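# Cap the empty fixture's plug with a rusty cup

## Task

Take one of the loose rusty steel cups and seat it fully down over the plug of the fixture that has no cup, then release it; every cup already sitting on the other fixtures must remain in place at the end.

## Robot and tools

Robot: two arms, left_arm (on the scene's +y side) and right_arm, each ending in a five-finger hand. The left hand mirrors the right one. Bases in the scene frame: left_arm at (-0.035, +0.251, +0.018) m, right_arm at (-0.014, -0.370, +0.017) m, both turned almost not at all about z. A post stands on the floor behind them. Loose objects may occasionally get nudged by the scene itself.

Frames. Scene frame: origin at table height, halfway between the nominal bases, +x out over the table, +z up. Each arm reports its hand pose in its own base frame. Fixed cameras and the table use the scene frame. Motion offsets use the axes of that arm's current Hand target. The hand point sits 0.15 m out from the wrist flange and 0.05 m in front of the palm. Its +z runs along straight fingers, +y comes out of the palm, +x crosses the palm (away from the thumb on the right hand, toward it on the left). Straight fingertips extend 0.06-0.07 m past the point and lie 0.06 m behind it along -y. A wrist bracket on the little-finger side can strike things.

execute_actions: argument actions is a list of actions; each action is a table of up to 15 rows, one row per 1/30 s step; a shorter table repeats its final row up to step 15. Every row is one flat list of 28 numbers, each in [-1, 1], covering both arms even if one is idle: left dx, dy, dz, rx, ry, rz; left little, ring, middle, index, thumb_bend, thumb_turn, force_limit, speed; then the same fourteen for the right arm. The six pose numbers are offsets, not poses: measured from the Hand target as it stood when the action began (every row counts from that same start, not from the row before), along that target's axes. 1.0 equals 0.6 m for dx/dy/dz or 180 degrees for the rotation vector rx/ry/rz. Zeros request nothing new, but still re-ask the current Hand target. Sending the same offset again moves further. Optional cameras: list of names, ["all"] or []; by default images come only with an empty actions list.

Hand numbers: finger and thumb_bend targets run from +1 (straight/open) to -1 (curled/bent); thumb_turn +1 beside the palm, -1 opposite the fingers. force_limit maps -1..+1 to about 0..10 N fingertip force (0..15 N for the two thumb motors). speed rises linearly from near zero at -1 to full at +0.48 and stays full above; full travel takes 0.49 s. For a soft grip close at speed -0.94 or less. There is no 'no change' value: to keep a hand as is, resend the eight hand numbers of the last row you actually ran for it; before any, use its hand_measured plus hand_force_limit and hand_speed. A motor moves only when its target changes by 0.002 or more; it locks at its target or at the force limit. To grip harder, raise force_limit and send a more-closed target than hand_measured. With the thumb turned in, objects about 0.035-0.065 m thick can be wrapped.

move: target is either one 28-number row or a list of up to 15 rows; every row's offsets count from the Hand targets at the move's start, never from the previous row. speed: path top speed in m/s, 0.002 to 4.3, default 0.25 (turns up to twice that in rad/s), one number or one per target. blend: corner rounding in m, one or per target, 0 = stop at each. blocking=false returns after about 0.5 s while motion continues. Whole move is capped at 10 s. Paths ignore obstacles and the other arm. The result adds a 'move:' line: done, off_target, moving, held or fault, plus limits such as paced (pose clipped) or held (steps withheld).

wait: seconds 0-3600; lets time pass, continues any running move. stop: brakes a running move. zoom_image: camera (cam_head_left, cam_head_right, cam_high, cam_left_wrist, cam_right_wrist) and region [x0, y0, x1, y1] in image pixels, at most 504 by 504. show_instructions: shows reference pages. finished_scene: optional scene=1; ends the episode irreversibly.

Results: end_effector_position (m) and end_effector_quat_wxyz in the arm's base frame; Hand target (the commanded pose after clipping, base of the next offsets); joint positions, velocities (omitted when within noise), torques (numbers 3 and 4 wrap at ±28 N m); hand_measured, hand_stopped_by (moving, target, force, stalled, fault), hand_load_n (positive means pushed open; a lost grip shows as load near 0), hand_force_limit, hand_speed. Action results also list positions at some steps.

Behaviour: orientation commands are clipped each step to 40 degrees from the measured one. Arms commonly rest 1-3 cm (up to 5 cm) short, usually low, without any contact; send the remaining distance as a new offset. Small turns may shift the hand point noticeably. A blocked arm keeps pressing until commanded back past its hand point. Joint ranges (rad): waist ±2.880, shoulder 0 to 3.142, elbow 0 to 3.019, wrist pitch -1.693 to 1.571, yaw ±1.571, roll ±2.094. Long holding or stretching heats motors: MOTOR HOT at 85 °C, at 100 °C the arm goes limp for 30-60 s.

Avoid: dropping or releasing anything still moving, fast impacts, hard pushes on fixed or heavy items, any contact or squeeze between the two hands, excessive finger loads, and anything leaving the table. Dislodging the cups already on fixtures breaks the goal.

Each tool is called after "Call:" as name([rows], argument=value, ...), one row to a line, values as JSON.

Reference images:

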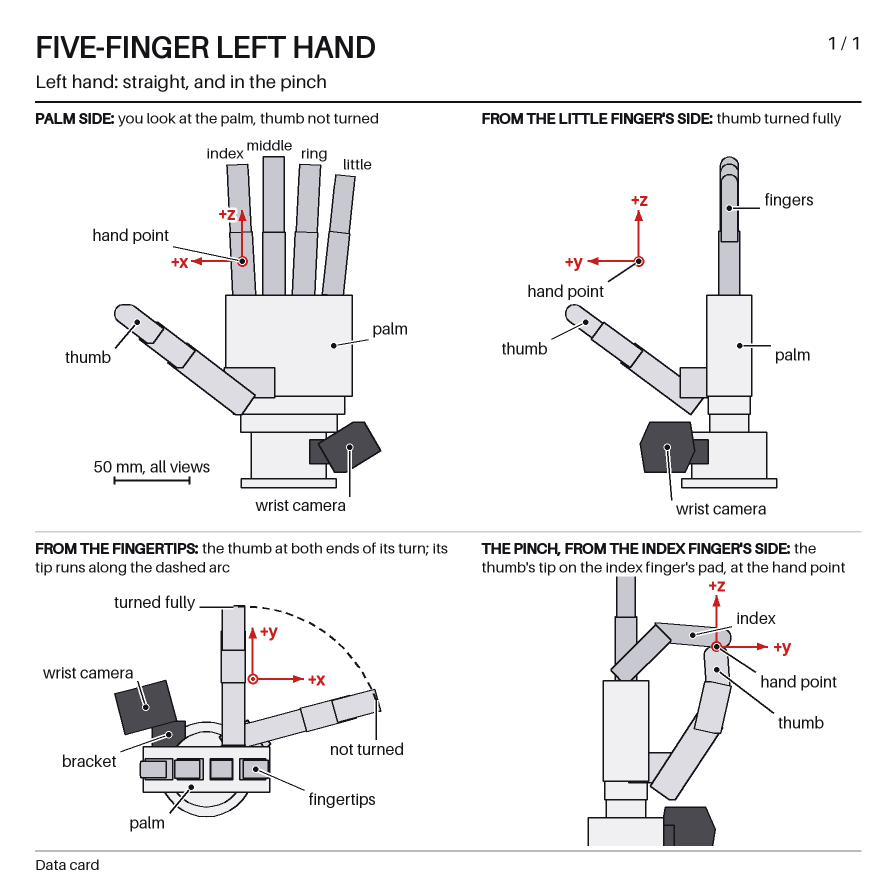

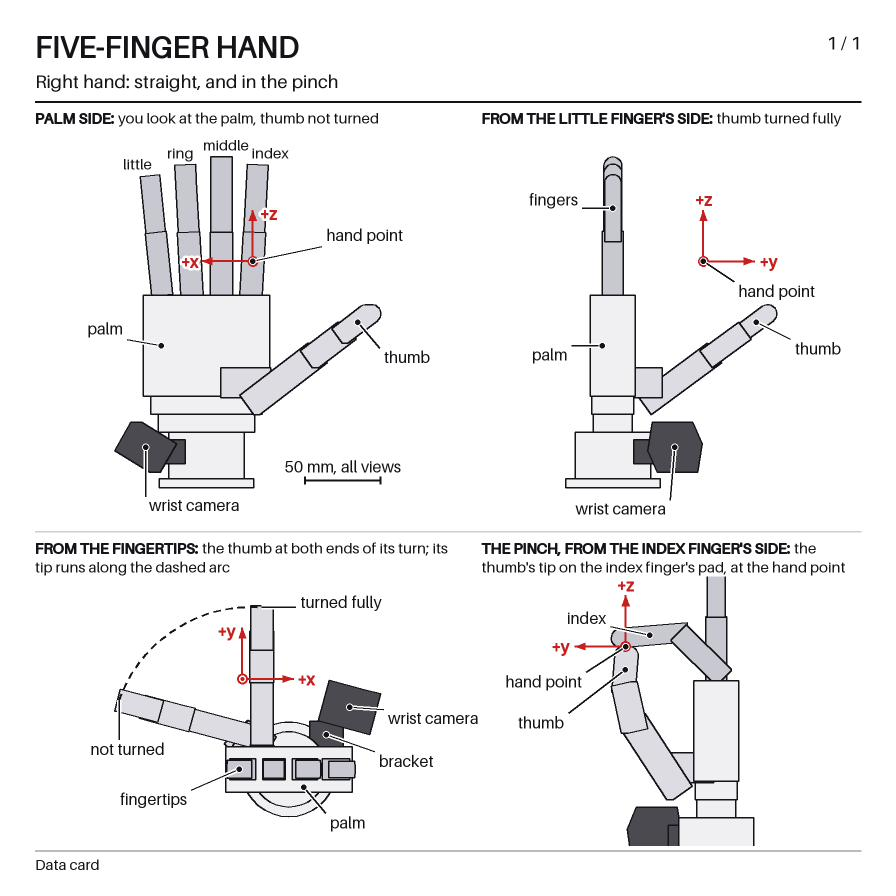

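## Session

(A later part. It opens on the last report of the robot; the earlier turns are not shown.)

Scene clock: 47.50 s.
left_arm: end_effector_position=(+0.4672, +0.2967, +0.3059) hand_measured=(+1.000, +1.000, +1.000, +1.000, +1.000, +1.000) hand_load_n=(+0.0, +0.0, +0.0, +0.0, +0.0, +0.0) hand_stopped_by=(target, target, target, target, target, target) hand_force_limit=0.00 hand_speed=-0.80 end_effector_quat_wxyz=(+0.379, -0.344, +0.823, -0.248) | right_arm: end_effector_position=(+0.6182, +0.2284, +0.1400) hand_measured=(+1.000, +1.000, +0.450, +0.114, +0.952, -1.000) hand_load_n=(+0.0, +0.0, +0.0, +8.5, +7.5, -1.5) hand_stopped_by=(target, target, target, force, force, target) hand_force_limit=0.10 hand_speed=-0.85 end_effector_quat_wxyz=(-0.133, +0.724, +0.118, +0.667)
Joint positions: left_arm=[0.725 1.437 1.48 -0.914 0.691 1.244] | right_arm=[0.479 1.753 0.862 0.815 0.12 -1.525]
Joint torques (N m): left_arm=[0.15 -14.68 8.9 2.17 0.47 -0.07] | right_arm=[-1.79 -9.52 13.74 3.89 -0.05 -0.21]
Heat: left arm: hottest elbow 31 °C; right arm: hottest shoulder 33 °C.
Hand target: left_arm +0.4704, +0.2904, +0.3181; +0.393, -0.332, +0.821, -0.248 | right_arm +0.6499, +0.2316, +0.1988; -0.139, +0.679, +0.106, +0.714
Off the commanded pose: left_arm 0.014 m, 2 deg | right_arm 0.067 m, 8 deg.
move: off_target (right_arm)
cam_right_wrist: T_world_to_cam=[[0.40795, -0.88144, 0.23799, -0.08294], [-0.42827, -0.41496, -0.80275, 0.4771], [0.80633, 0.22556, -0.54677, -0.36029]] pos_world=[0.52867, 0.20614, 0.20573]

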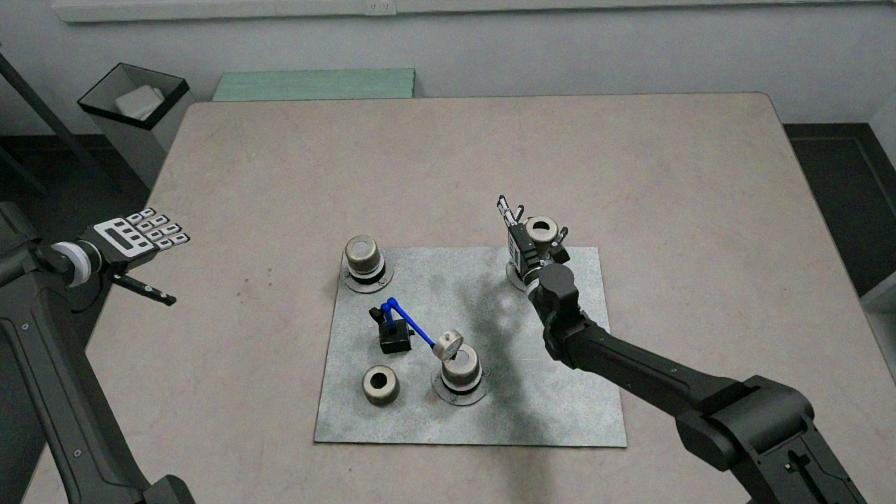

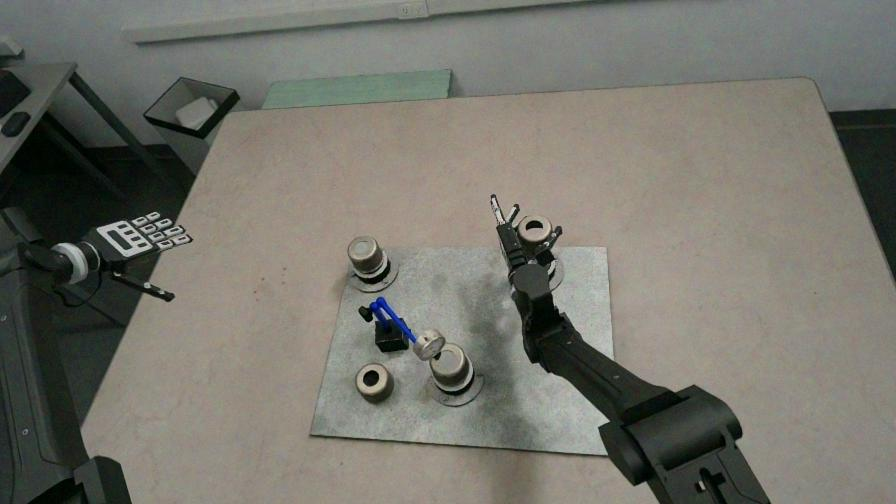

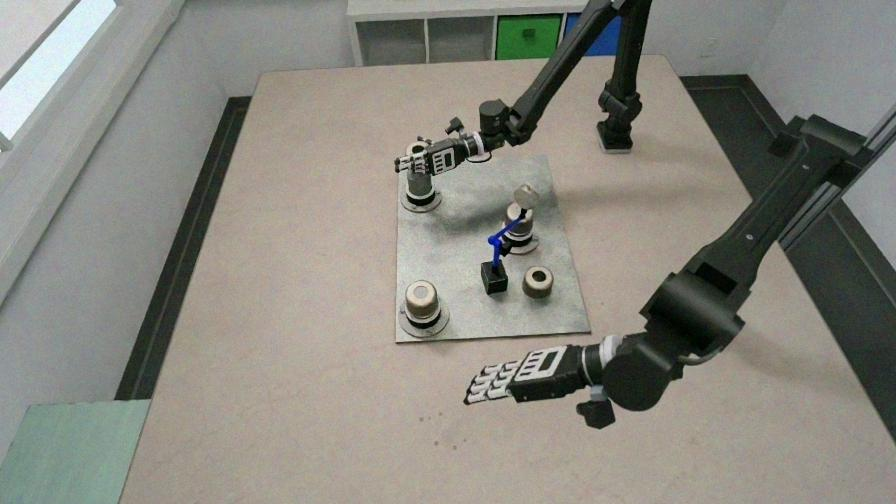

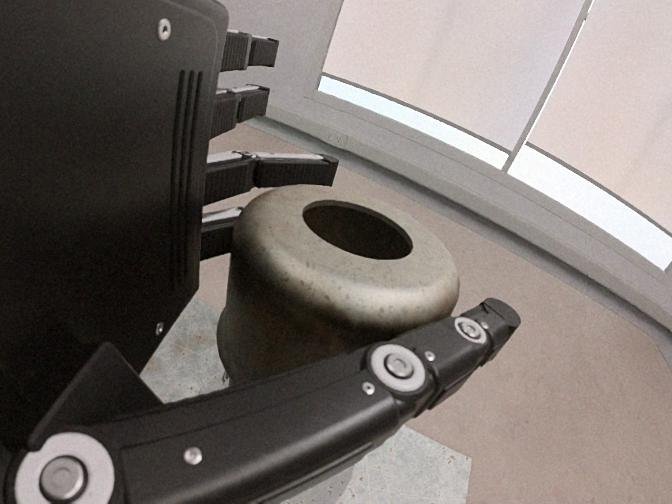

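Call:
move(target=[0,0,0,0,0,0,1,1,1,1,1,1,0,-0.8,-0.0335,0.0055,0.0055,0,0.017,0,1,1,0.45,-0.3,0.2,-1,0.1,-0.85], speed=0.05, cameras=["cam_head_left","cam_head_right","cam_high","cam_right_wrist"])

Call:
zoom_image(camera="cam_head_left", region=[495, 200, 595, 300])

Call:
zoom_image(camera="cam_head_right", region=[490, 200, 590, 300])

Call:
zoom_image(camera="cam_high", region=[385, 110, 485, 210])

Scene clock: 49.47 s.
left_arm: end_effector_position=(+0.4672, +0.2967, +0.3059) hand_measured=(+1.000, +1.000, +1.000, +1.000, +1.000, +1.000) hand_load_n=(+0.0, +0.0, +0.0, +0.0, +0.0, +0.0) hand_stopped_by=(target, target, target, target, target, target) hand_force_limit=0.00 hand_speed=-0.80 end_effector_quat_wxyz=(+0.379, -0.344, +0.823, -0.248) | right_arm: end_effector_position=(+0.6251, +0.2291, +0.1210) hand_measured=(+1.000, +1.000, +0.450, +0.114, +0.952, -1.000) hand_load_n=(+0.0, +0.0, +0.0, +8.5, +7.5, -1.5) hand_stopped_by=(target, target, target, force, force, target) hand_force_limit=0.10 hand_speed=-0.85 end_effector_quat_wxyz=(-0.139, +0.706, +0.112, +0.685)
Joint positions: left_arm=[0.725 1.437 1.48 -0.914 0.691 1.244] | right_arm=[0.474 1.841 0.862 0.957 0.117 -1.525]
Joint torques (N m): left_arm=[-0.03 -14.56 9.02 2.14 0.52 -0.11] | right_arm=[-1.79 -10.23 12.64 3.86 -0.07 -0.28]
Heat: left arm: hottest elbow 31 °C; right arm: hottest shoulder 33 °C.
Hand target: left_arm +0.4704, +0.2904, +0.3181; +0.393, -0.332, +0.821, -0.248 | right_arm +0.6550, +0.2307, +0.1788; -0.141, +0.659, +0.102, +0.731
Off the commanded pose: left_arm 0.014 m, 2 deg | right_arm 0.065 m, 8 deg.
move: off_target (right_arm)
cam_right_wrist: T_world_to_cam=[[0.39515, -0.888, 0.23518, -0.07064], [-0.38937, -0.39379, -0.83266, 0.43967], [0.83202, 0.23745, -0.50136, -0.40073]] pos_world=[0.53252, 0.20556, 0.1818]

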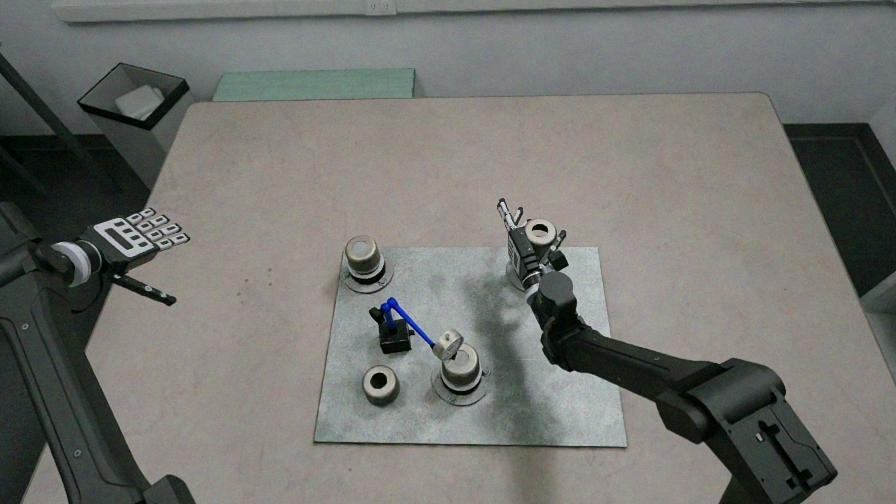

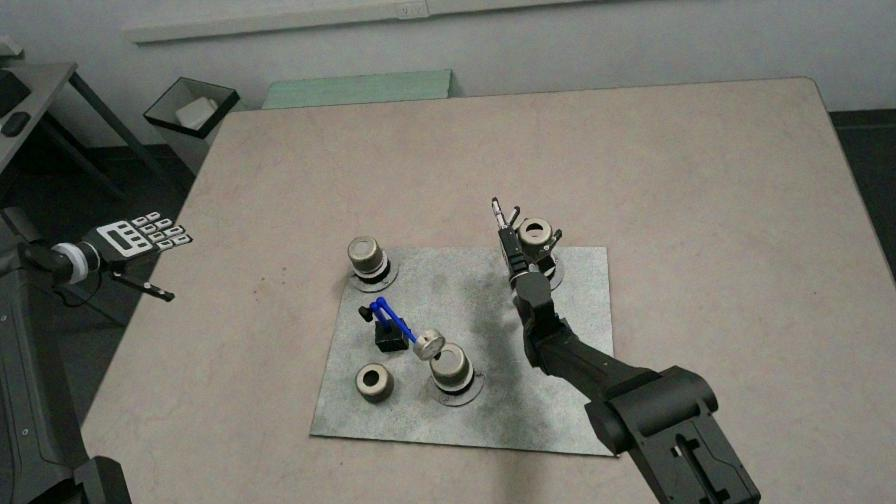

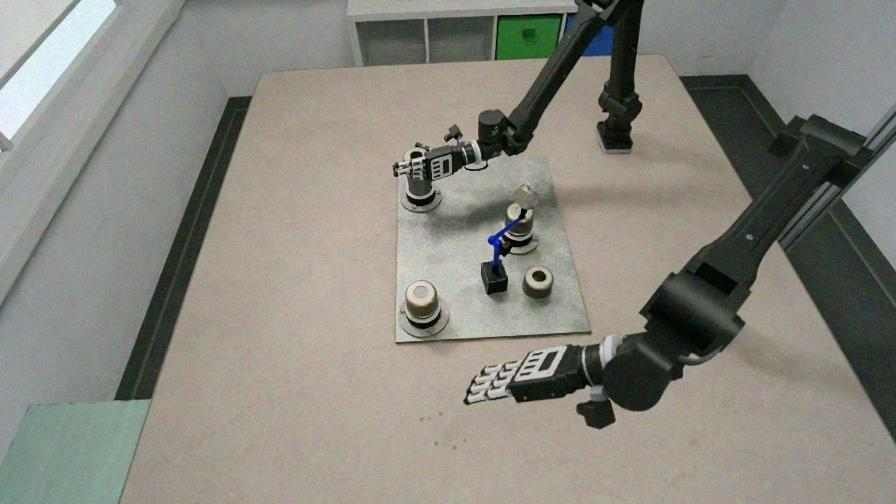

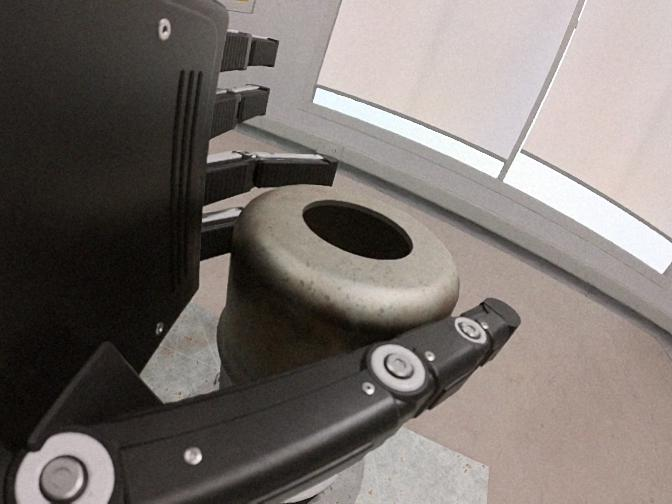

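Scaled by 5.040 from the camera's image (finer frame: 1280x720).

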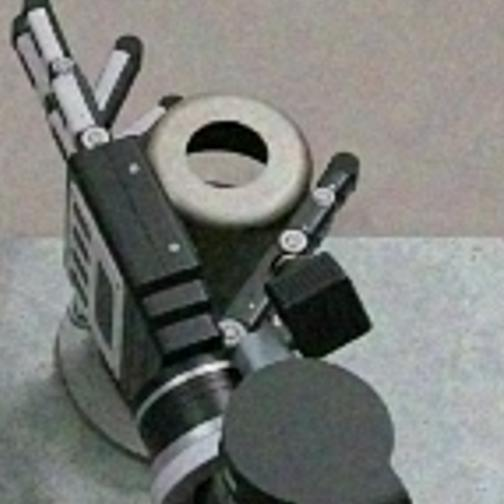

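Scaled by 5.040 from the camera's image (finer frame: 1280x720).

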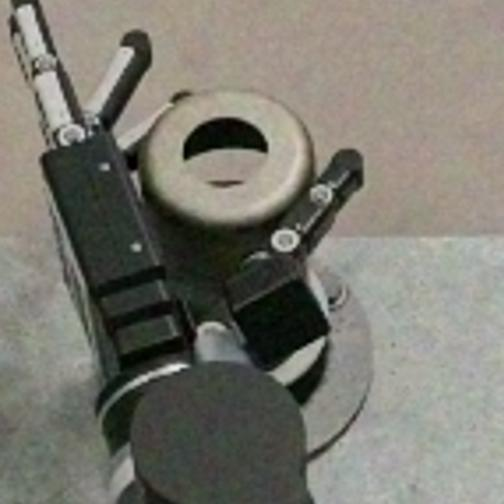

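Scaled by 5.040 from the camera's image (finer frame: 1280x720).

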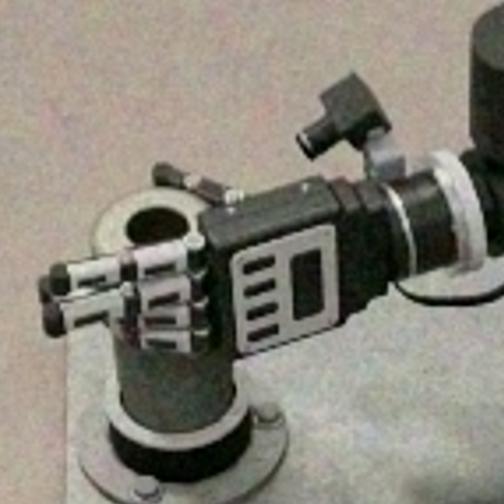

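Call:
move(target=[0,0,0,0,0,0,1,1,1,1,1,1,0,-0.8,-0.0247,0.0003,-0.0043,0,0,-0.004,1,1,0.45,-0.3,0.2,-1,0.1,-0.85], speed=0.04, cameras=["cam_head_left","cam_head_right","cam_high","cam_right_wrist"])

Call:
zoom_image(camera="cam_head_left", region=[495, 200, 595, 300])

Call:
zoom_image(camera="cam_head_right", region=[490, 200, 590, 300])

Call:
zoom_image(camera="cam_high", region=[385, 110, 485, 210])

Scene clock: 50.90 s.
left_arm: end_effector_position=(+0.4672, +0.2967, +0.3059) hand_measured=(+1.000, +1.000, +1.000, +1.000, +1.000, +1.000) hand_load_n=(+0.0, +0.0, +0.0, +0.0, +0.0, +0.0) hand_stopped_by=(target, target, target, target, target, target) hand_force_limit=0.00 hand_speed=-0.80 end_effector_quat_wxyz=(+0.379, -0.344, +0.823, -0.248) | right_arm: end_effector_position=(+0.6260, +0.2296, +0.1092) hand_measured=(+1.000, +1.000, +0.450, +0.114, +0.952, -1.000) hand_load_n=(+0.0, +0.0, +0.0, +8.0, +7.5, -1.5) hand_stopped_by=(target, target, target, force, force, target) hand_force_limit=0.10 hand_speed=-0.85 end_effector_quat_wxyz=(-0.139, +0.704, +0.111, +0.687)
Joint positions: left_arm=[0.725 1.437 1.48 -0.914 0.691 1.244] | right_arm=[0.474 1.876 0.862 0.998 0.117 -1.526]
Joint torques (N m): left_arm=[-0.21 -14.45 9.13 2.21 0.59 -0.02] | right_arm=[-1.61 -10.4 11.85 3.88 0.02 -0.41]
Heat: left arm: hottest elbow 31 °C; right arm: hottest shoulder 33 °C.
Hand target: left_arm +0.4704, +0.2904, +0.3181; +0.393, -0.332, +0.821, -0.248 | right_arm +0.6539, +0.2307, +0.1638; -0.137, +0.659, +0.106, +0.732
Off the commanded pose: left_arm 0.014 m, 2 deg | right_arm 0.061 m, 7 deg.
move: off_target (right_arm)
cam_right_wrist: T_world_to_cam=[[0.39386, -0.88845, 0.23565, -0.06699], [-0.38471, -0.39217, -0.83559, 0.42738], [0.83479, 0.23844, -0.49625, -0.41007]] pos_world=[0.53313, 0.20587, 0.1694]

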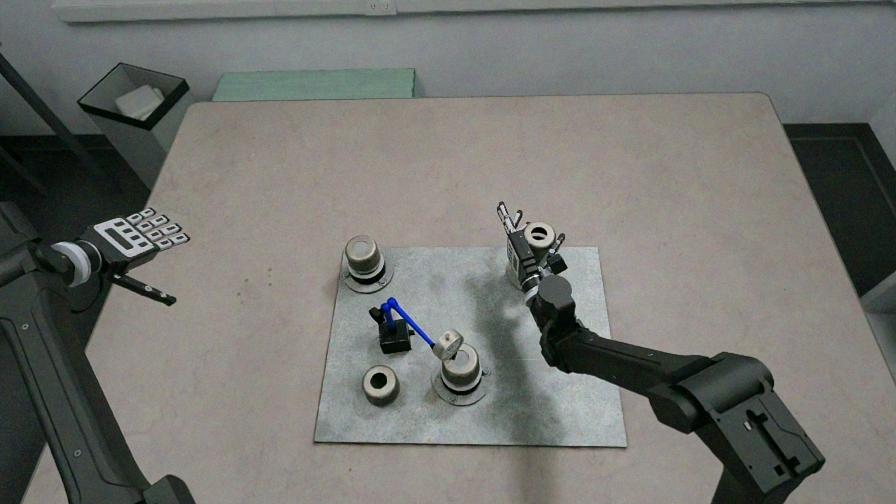

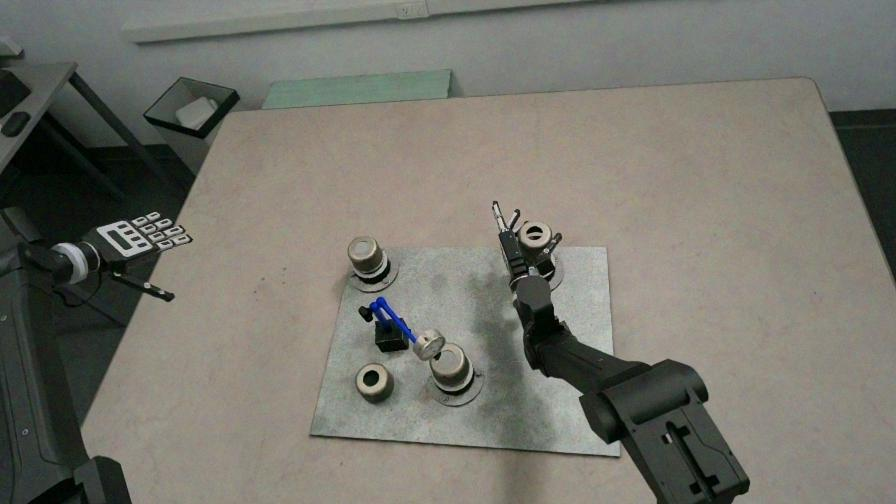

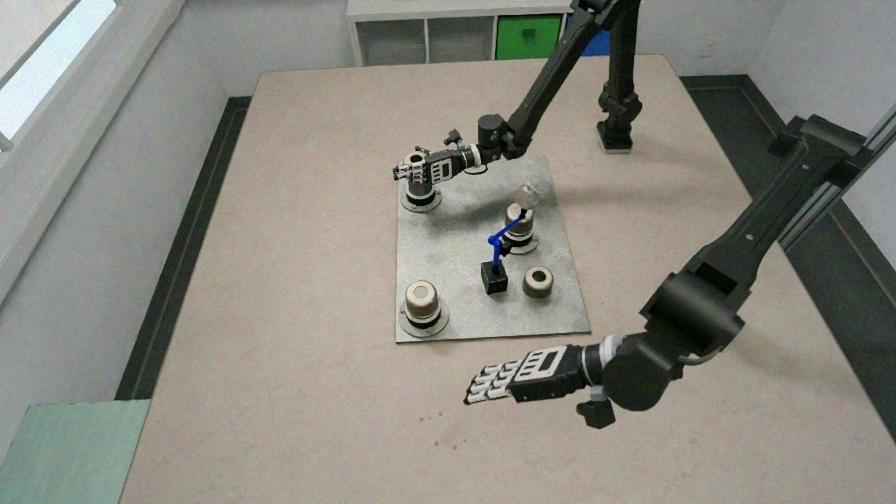

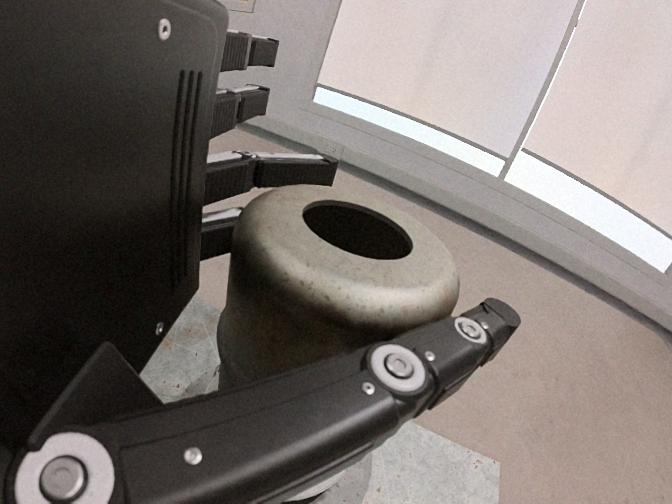

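Scaled by 5.040 from the camera's image (finer frame: 1280x720).

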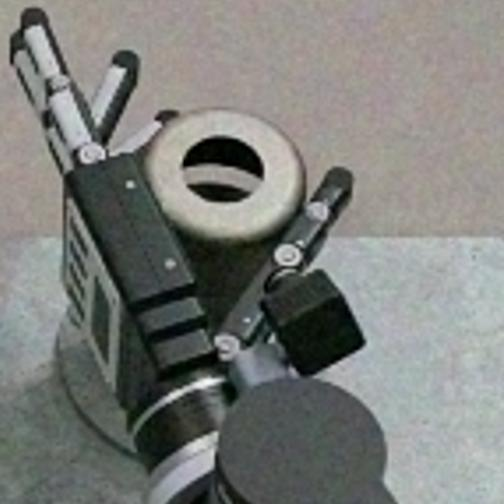

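Scaled by 5.040 from the camera's image (finer frame: 1280x720).

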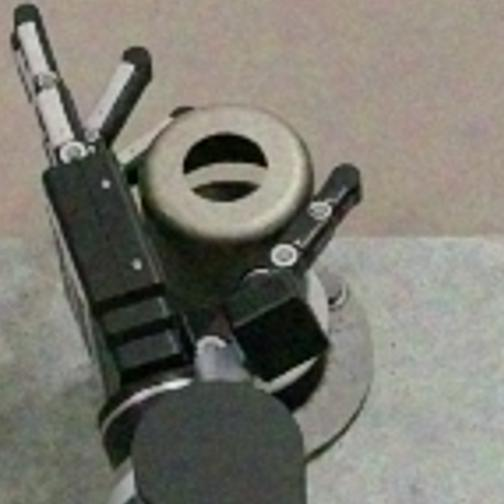

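Scaled by 5.040 from the camera's image (finer frame: 1280x720).

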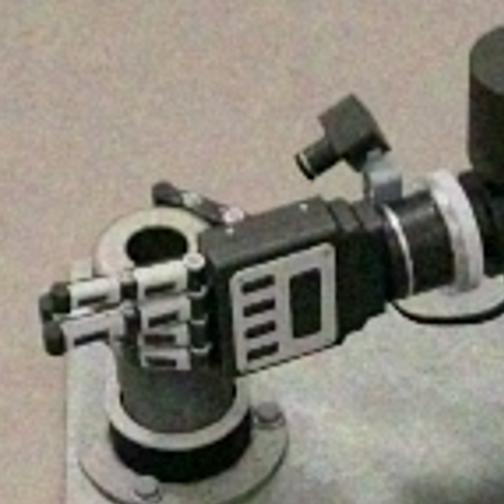

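Call:
move(target=[0,0,0,0,0,0,1,1,1,1,1,1,0,-0.8,-0.033,0.001,-0.006,0,0,0,1,1,0.45,-0.3,0.2,-1,0.1,-0.85], speed=0.04, cameras=["cam_head_left","cam_head_right","cam_high","cam_right_wrist"])

Call:
zoom_image(camera="cam_head_left", region=[495, 200, 595, 300])

Call:
zoom_image(camera="cam_head_right", region=[490, 200, 590, 300])

Call:
zoom_image(camera="cam_high", region=[385, 110, 485, 210])

Scene clock: 52.53 s.
left_arm: end_effector_position=(+0.4672, +0.2967, +0.3059) hand_measured=(+1.000, +1.000, +1.000, +1.000, +1.000, +1.000) hand_load_n=(+0.0, +0.0, +0.0, +0.0, +0.0, -0.5) hand_stopped_by=(target, target, target, target, target, target) hand_force_limit=0.00 hand_speed=-0.80 end_effector_quat_wxyz=(+0.379, -0.344, +0.823, -0.248) | right_arm: end_effector_position=(+0.6282, +0.2269, +0.1028) hand_measured=(+1.000, +1.000, +0.450, +0.114, +0.952, -1.000) hand_load_n=(+0.0, +0.0, +0.0, +6.5, +7.0, -2.5) hand_stopped_by=(target, target, target, force, force, target) hand_force_limit=0.10 hand_speed=-0.85 end_effector_quat_wxyz=(-0.137, +0.695, +0.111, +0.697)
Joint positions: left_arm=[0.725 1.437 1.48 -0.914 0.691 1.244] | right_arm=[0.469 1.911 0.862 1.058 0.117 -1.536]
Joint torques (N m): left_arm=[0.26 -14.04 8.95 1.96 0.48 -0.04] | right_arm=[-1.55 -9.64 11.17 3.59 -0.03 -0.3]
Heat: left arm: hottest elbow 31 °C; right arm: hottest shoulder 33 °C.
Hand target: left_arm +0.4704, +0.2904, +0.3181; +0.393, -0.332, +0.821, -0.248 | right_arm +0.6527, +0.2302, +0.1437; -0.137, +0.659, +0.106, +0.732
Off the commanded pose: left_arm 0.014 m, 2 deg | right_arm 0.048 m, 6 deg.
move: off_target (right_arm)
cam_right_wrist: T_world_to_cam=[[0.38374, -0.89057, 0.24419, -0.06279], [-0.36503, -0.38919, -0.84575, 0.4098], [0.84823, 0.23541, -0.47443, -0.42438]] pos_world=[0.53365, 0.20347, 0.16059]

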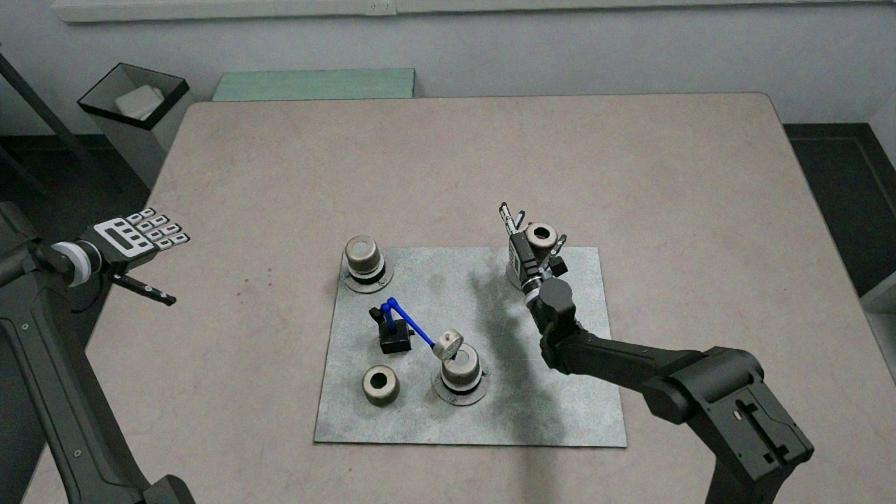

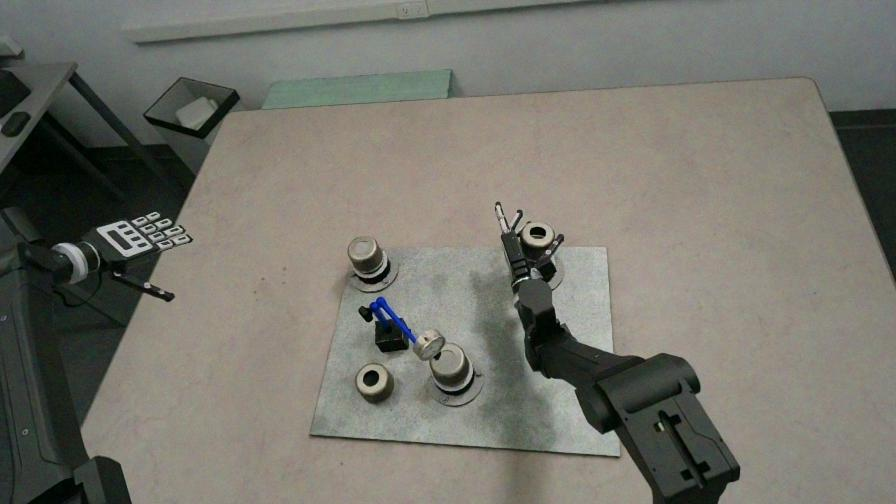

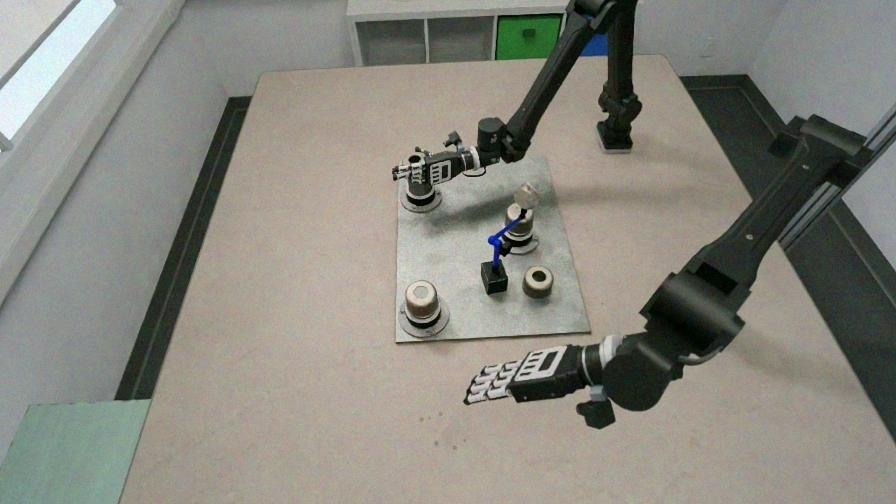

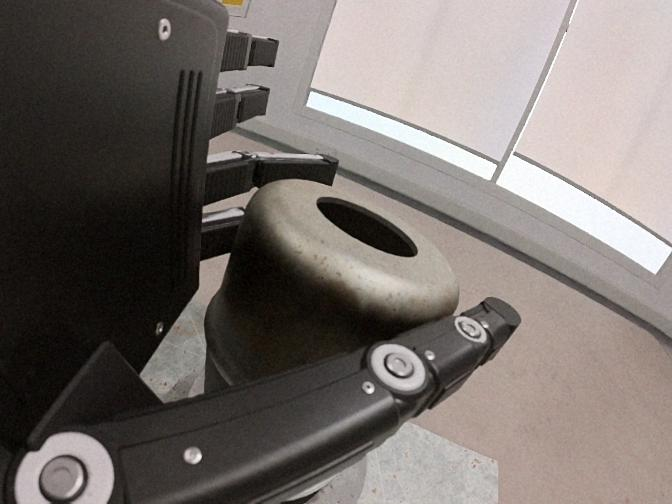

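Scaled by 5.040 from the camera's image (finer frame: 1280x720).

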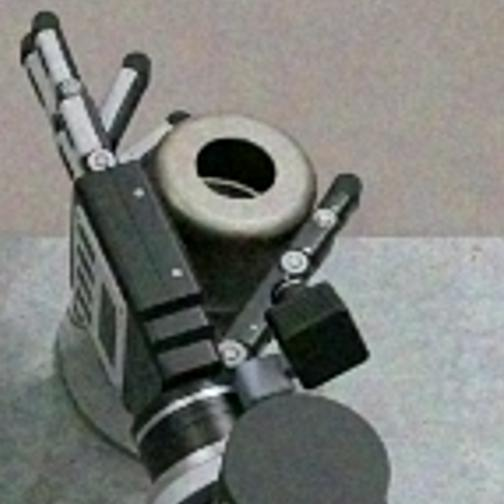

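Scaled by 5.040 from the camera's image (finer frame: 1280x720).

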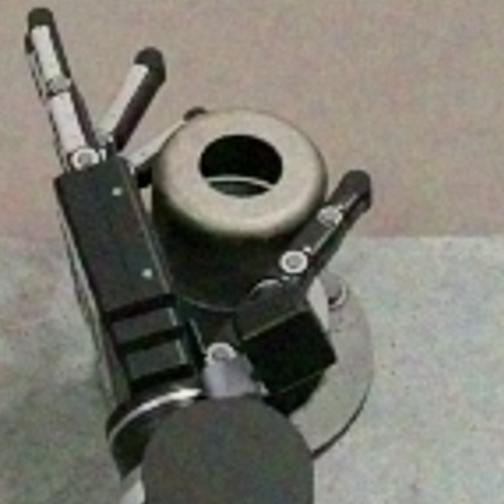

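Scaled by 5.040 from the camera's image (finer frame: 1280x720).

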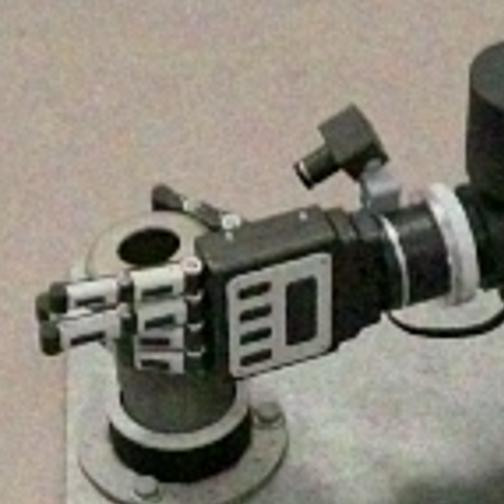

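Call:
move(target=[0,0,0,0,0,0,1,1,1,1,1,1,0,-0.8,0.033,-0.001,0.006,0,0,0,1,1,0.45,-0.3,0.2,-1,0.1,-0.85], speed=0.04, cameras=["cam_head_left","cam_head_right","cam_high","cam_right_wrist"])

Call:
zoom_image(camera="cam_head_left", region=[495, 200, 595, 300])

Call:
zoom_image(camera="cam_head_right", region=[490, 200, 590, 300])

Call:
zoom_image(camera="cam_high", region=[385, 110, 485, 210])

Call:
zoom_image(camera="cam_right_wrist", region=[160, 130, 540, 504])

Scene clock: 54.23 s.
left_arm: end_effector_position=(+0.4672, +0.2967, +0.3059) hand_measured=(+1.000, +1.000, +1.000, +1.000, +1.000, +1.000) hand_load_n=(-0.5, +0.0, +0.0, +0.0, +0.0, +0.0) hand_stopped_by=(target, target, target, target, target, target) hand_force_limit=0.00 hand_speed=-0.80 end_effector_quat_wxyz=(+0.379, -0.344, +0.823, -0.248) | right_arm: end_effector_position=(+0.6281, +0.2269, +0.1028) hand_measured=(+1.000, +1.000, +0.450, +0.114, +0.952, -1.000) hand_load_n=(+0.0, +0.0, +0.0, +6.5, +7.0, -2.0) hand_stopped_by=(target, target, target, force, force, target) hand_force_limit=0.10 hand_speed=-0.85 end_effector_quat_wxyz=(-0.136, +0.697, +0.112, +0.695)
Joint positions: left_arm=[0.725 1.437 1.48 -0.914 0.691 1.244] | right_arm=[0.469 1.908 0.862 1.05 0.117 -1.536]
Joint torques (N m): left_arm=[0.09 -14.33 8.94 2.28 0.5 -0.11] | right_arm=[-1.55 -12.75 11.64 1.77 -0.03 -0.3]
Heat: left arm: hottest elbow 31 °C; right arm: hottest shoulder 33 °C.
Hand target: left_arm +0.4704, +0.2904, +0.3181; +0.393, -0.332, +0.821, -0.248 | right_arm +0.6539, +0.2308, +0.1638; -0.137, +0.659, +0.106, +0.732
Off the commanded pose: left_arm 0.014 m, 2 deg | right_arm 0.066 m, 6 deg.
move: off_target (right_arm)
cam_right_wrist: T_world_to_cam=[[0.38471, -0.89009, 0.24441, -0.06349], [-0.36848, -0.39087, -0.84347, 0.41203], [0.8463, 0.23443, -0.47835, -0.42242]] pos_world=[0.53375, 0.20357, 0.16099]

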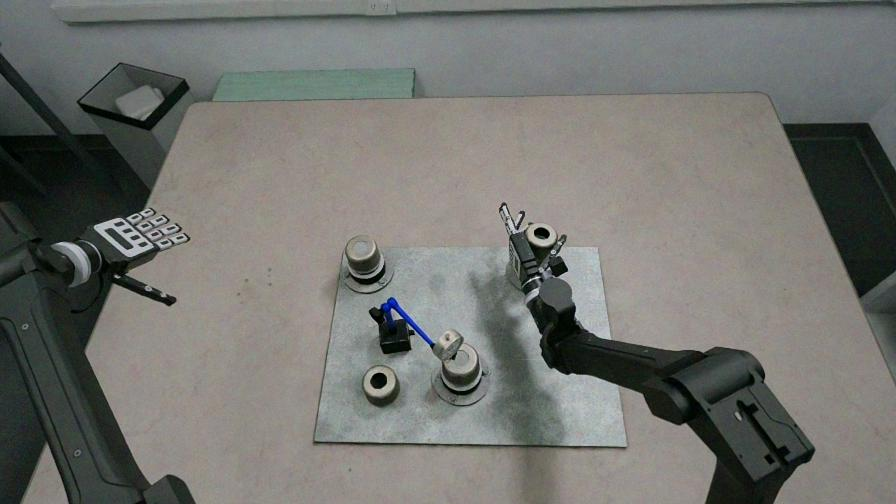

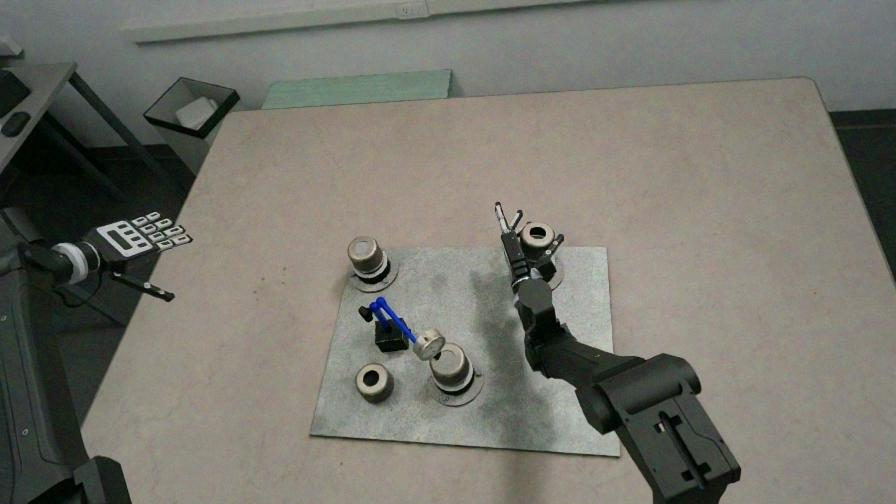

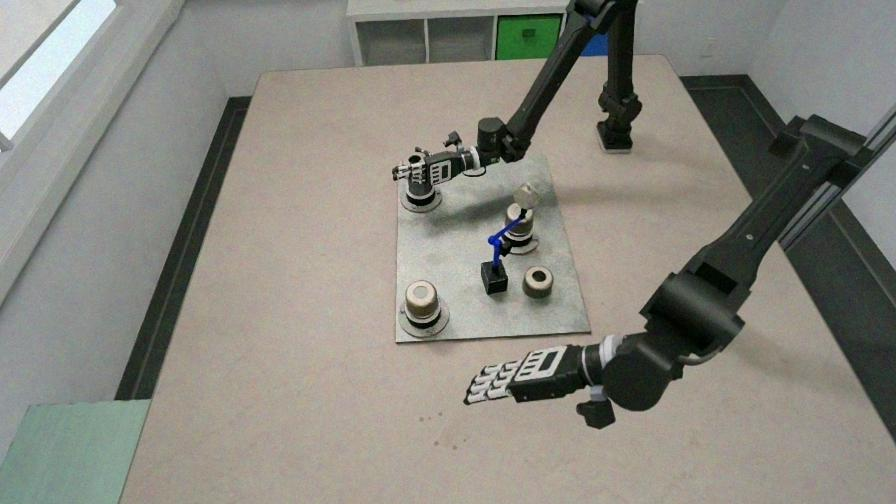

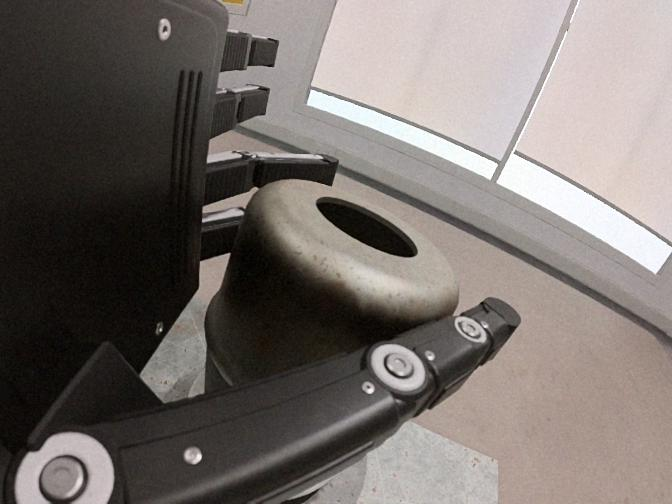

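Scaled by 5.040 from the camera's image (finer frame: 1280x720).

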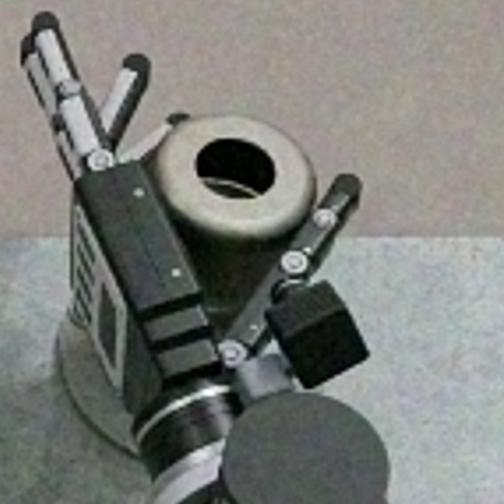

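Scaled by 5.040 from the camera's image (finer frame: 1280x720).

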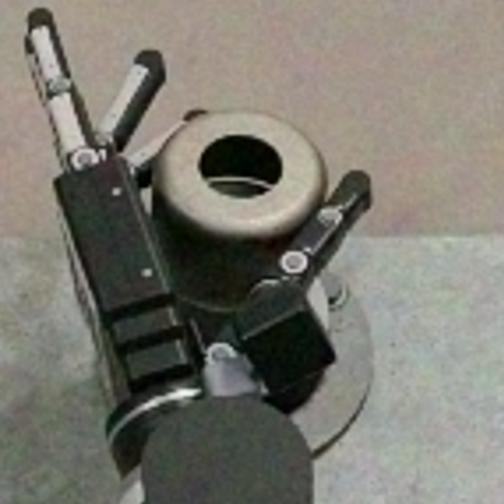

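Scaled by 5.040 from the camera's image (finer frame: 1280x720).

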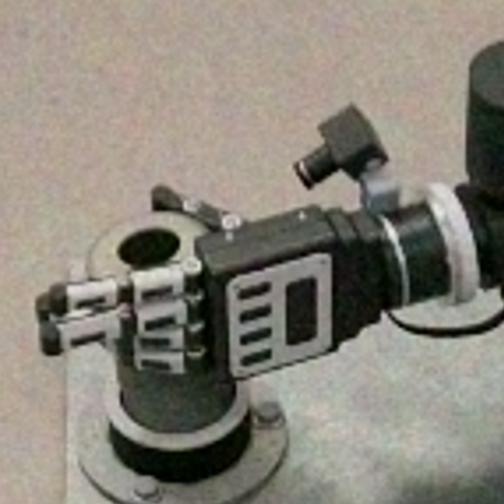

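Scaled by 1.326 from the camera's image (finer frame: 960x720).

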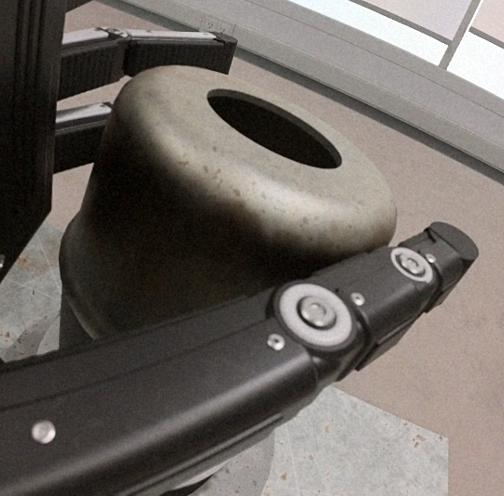

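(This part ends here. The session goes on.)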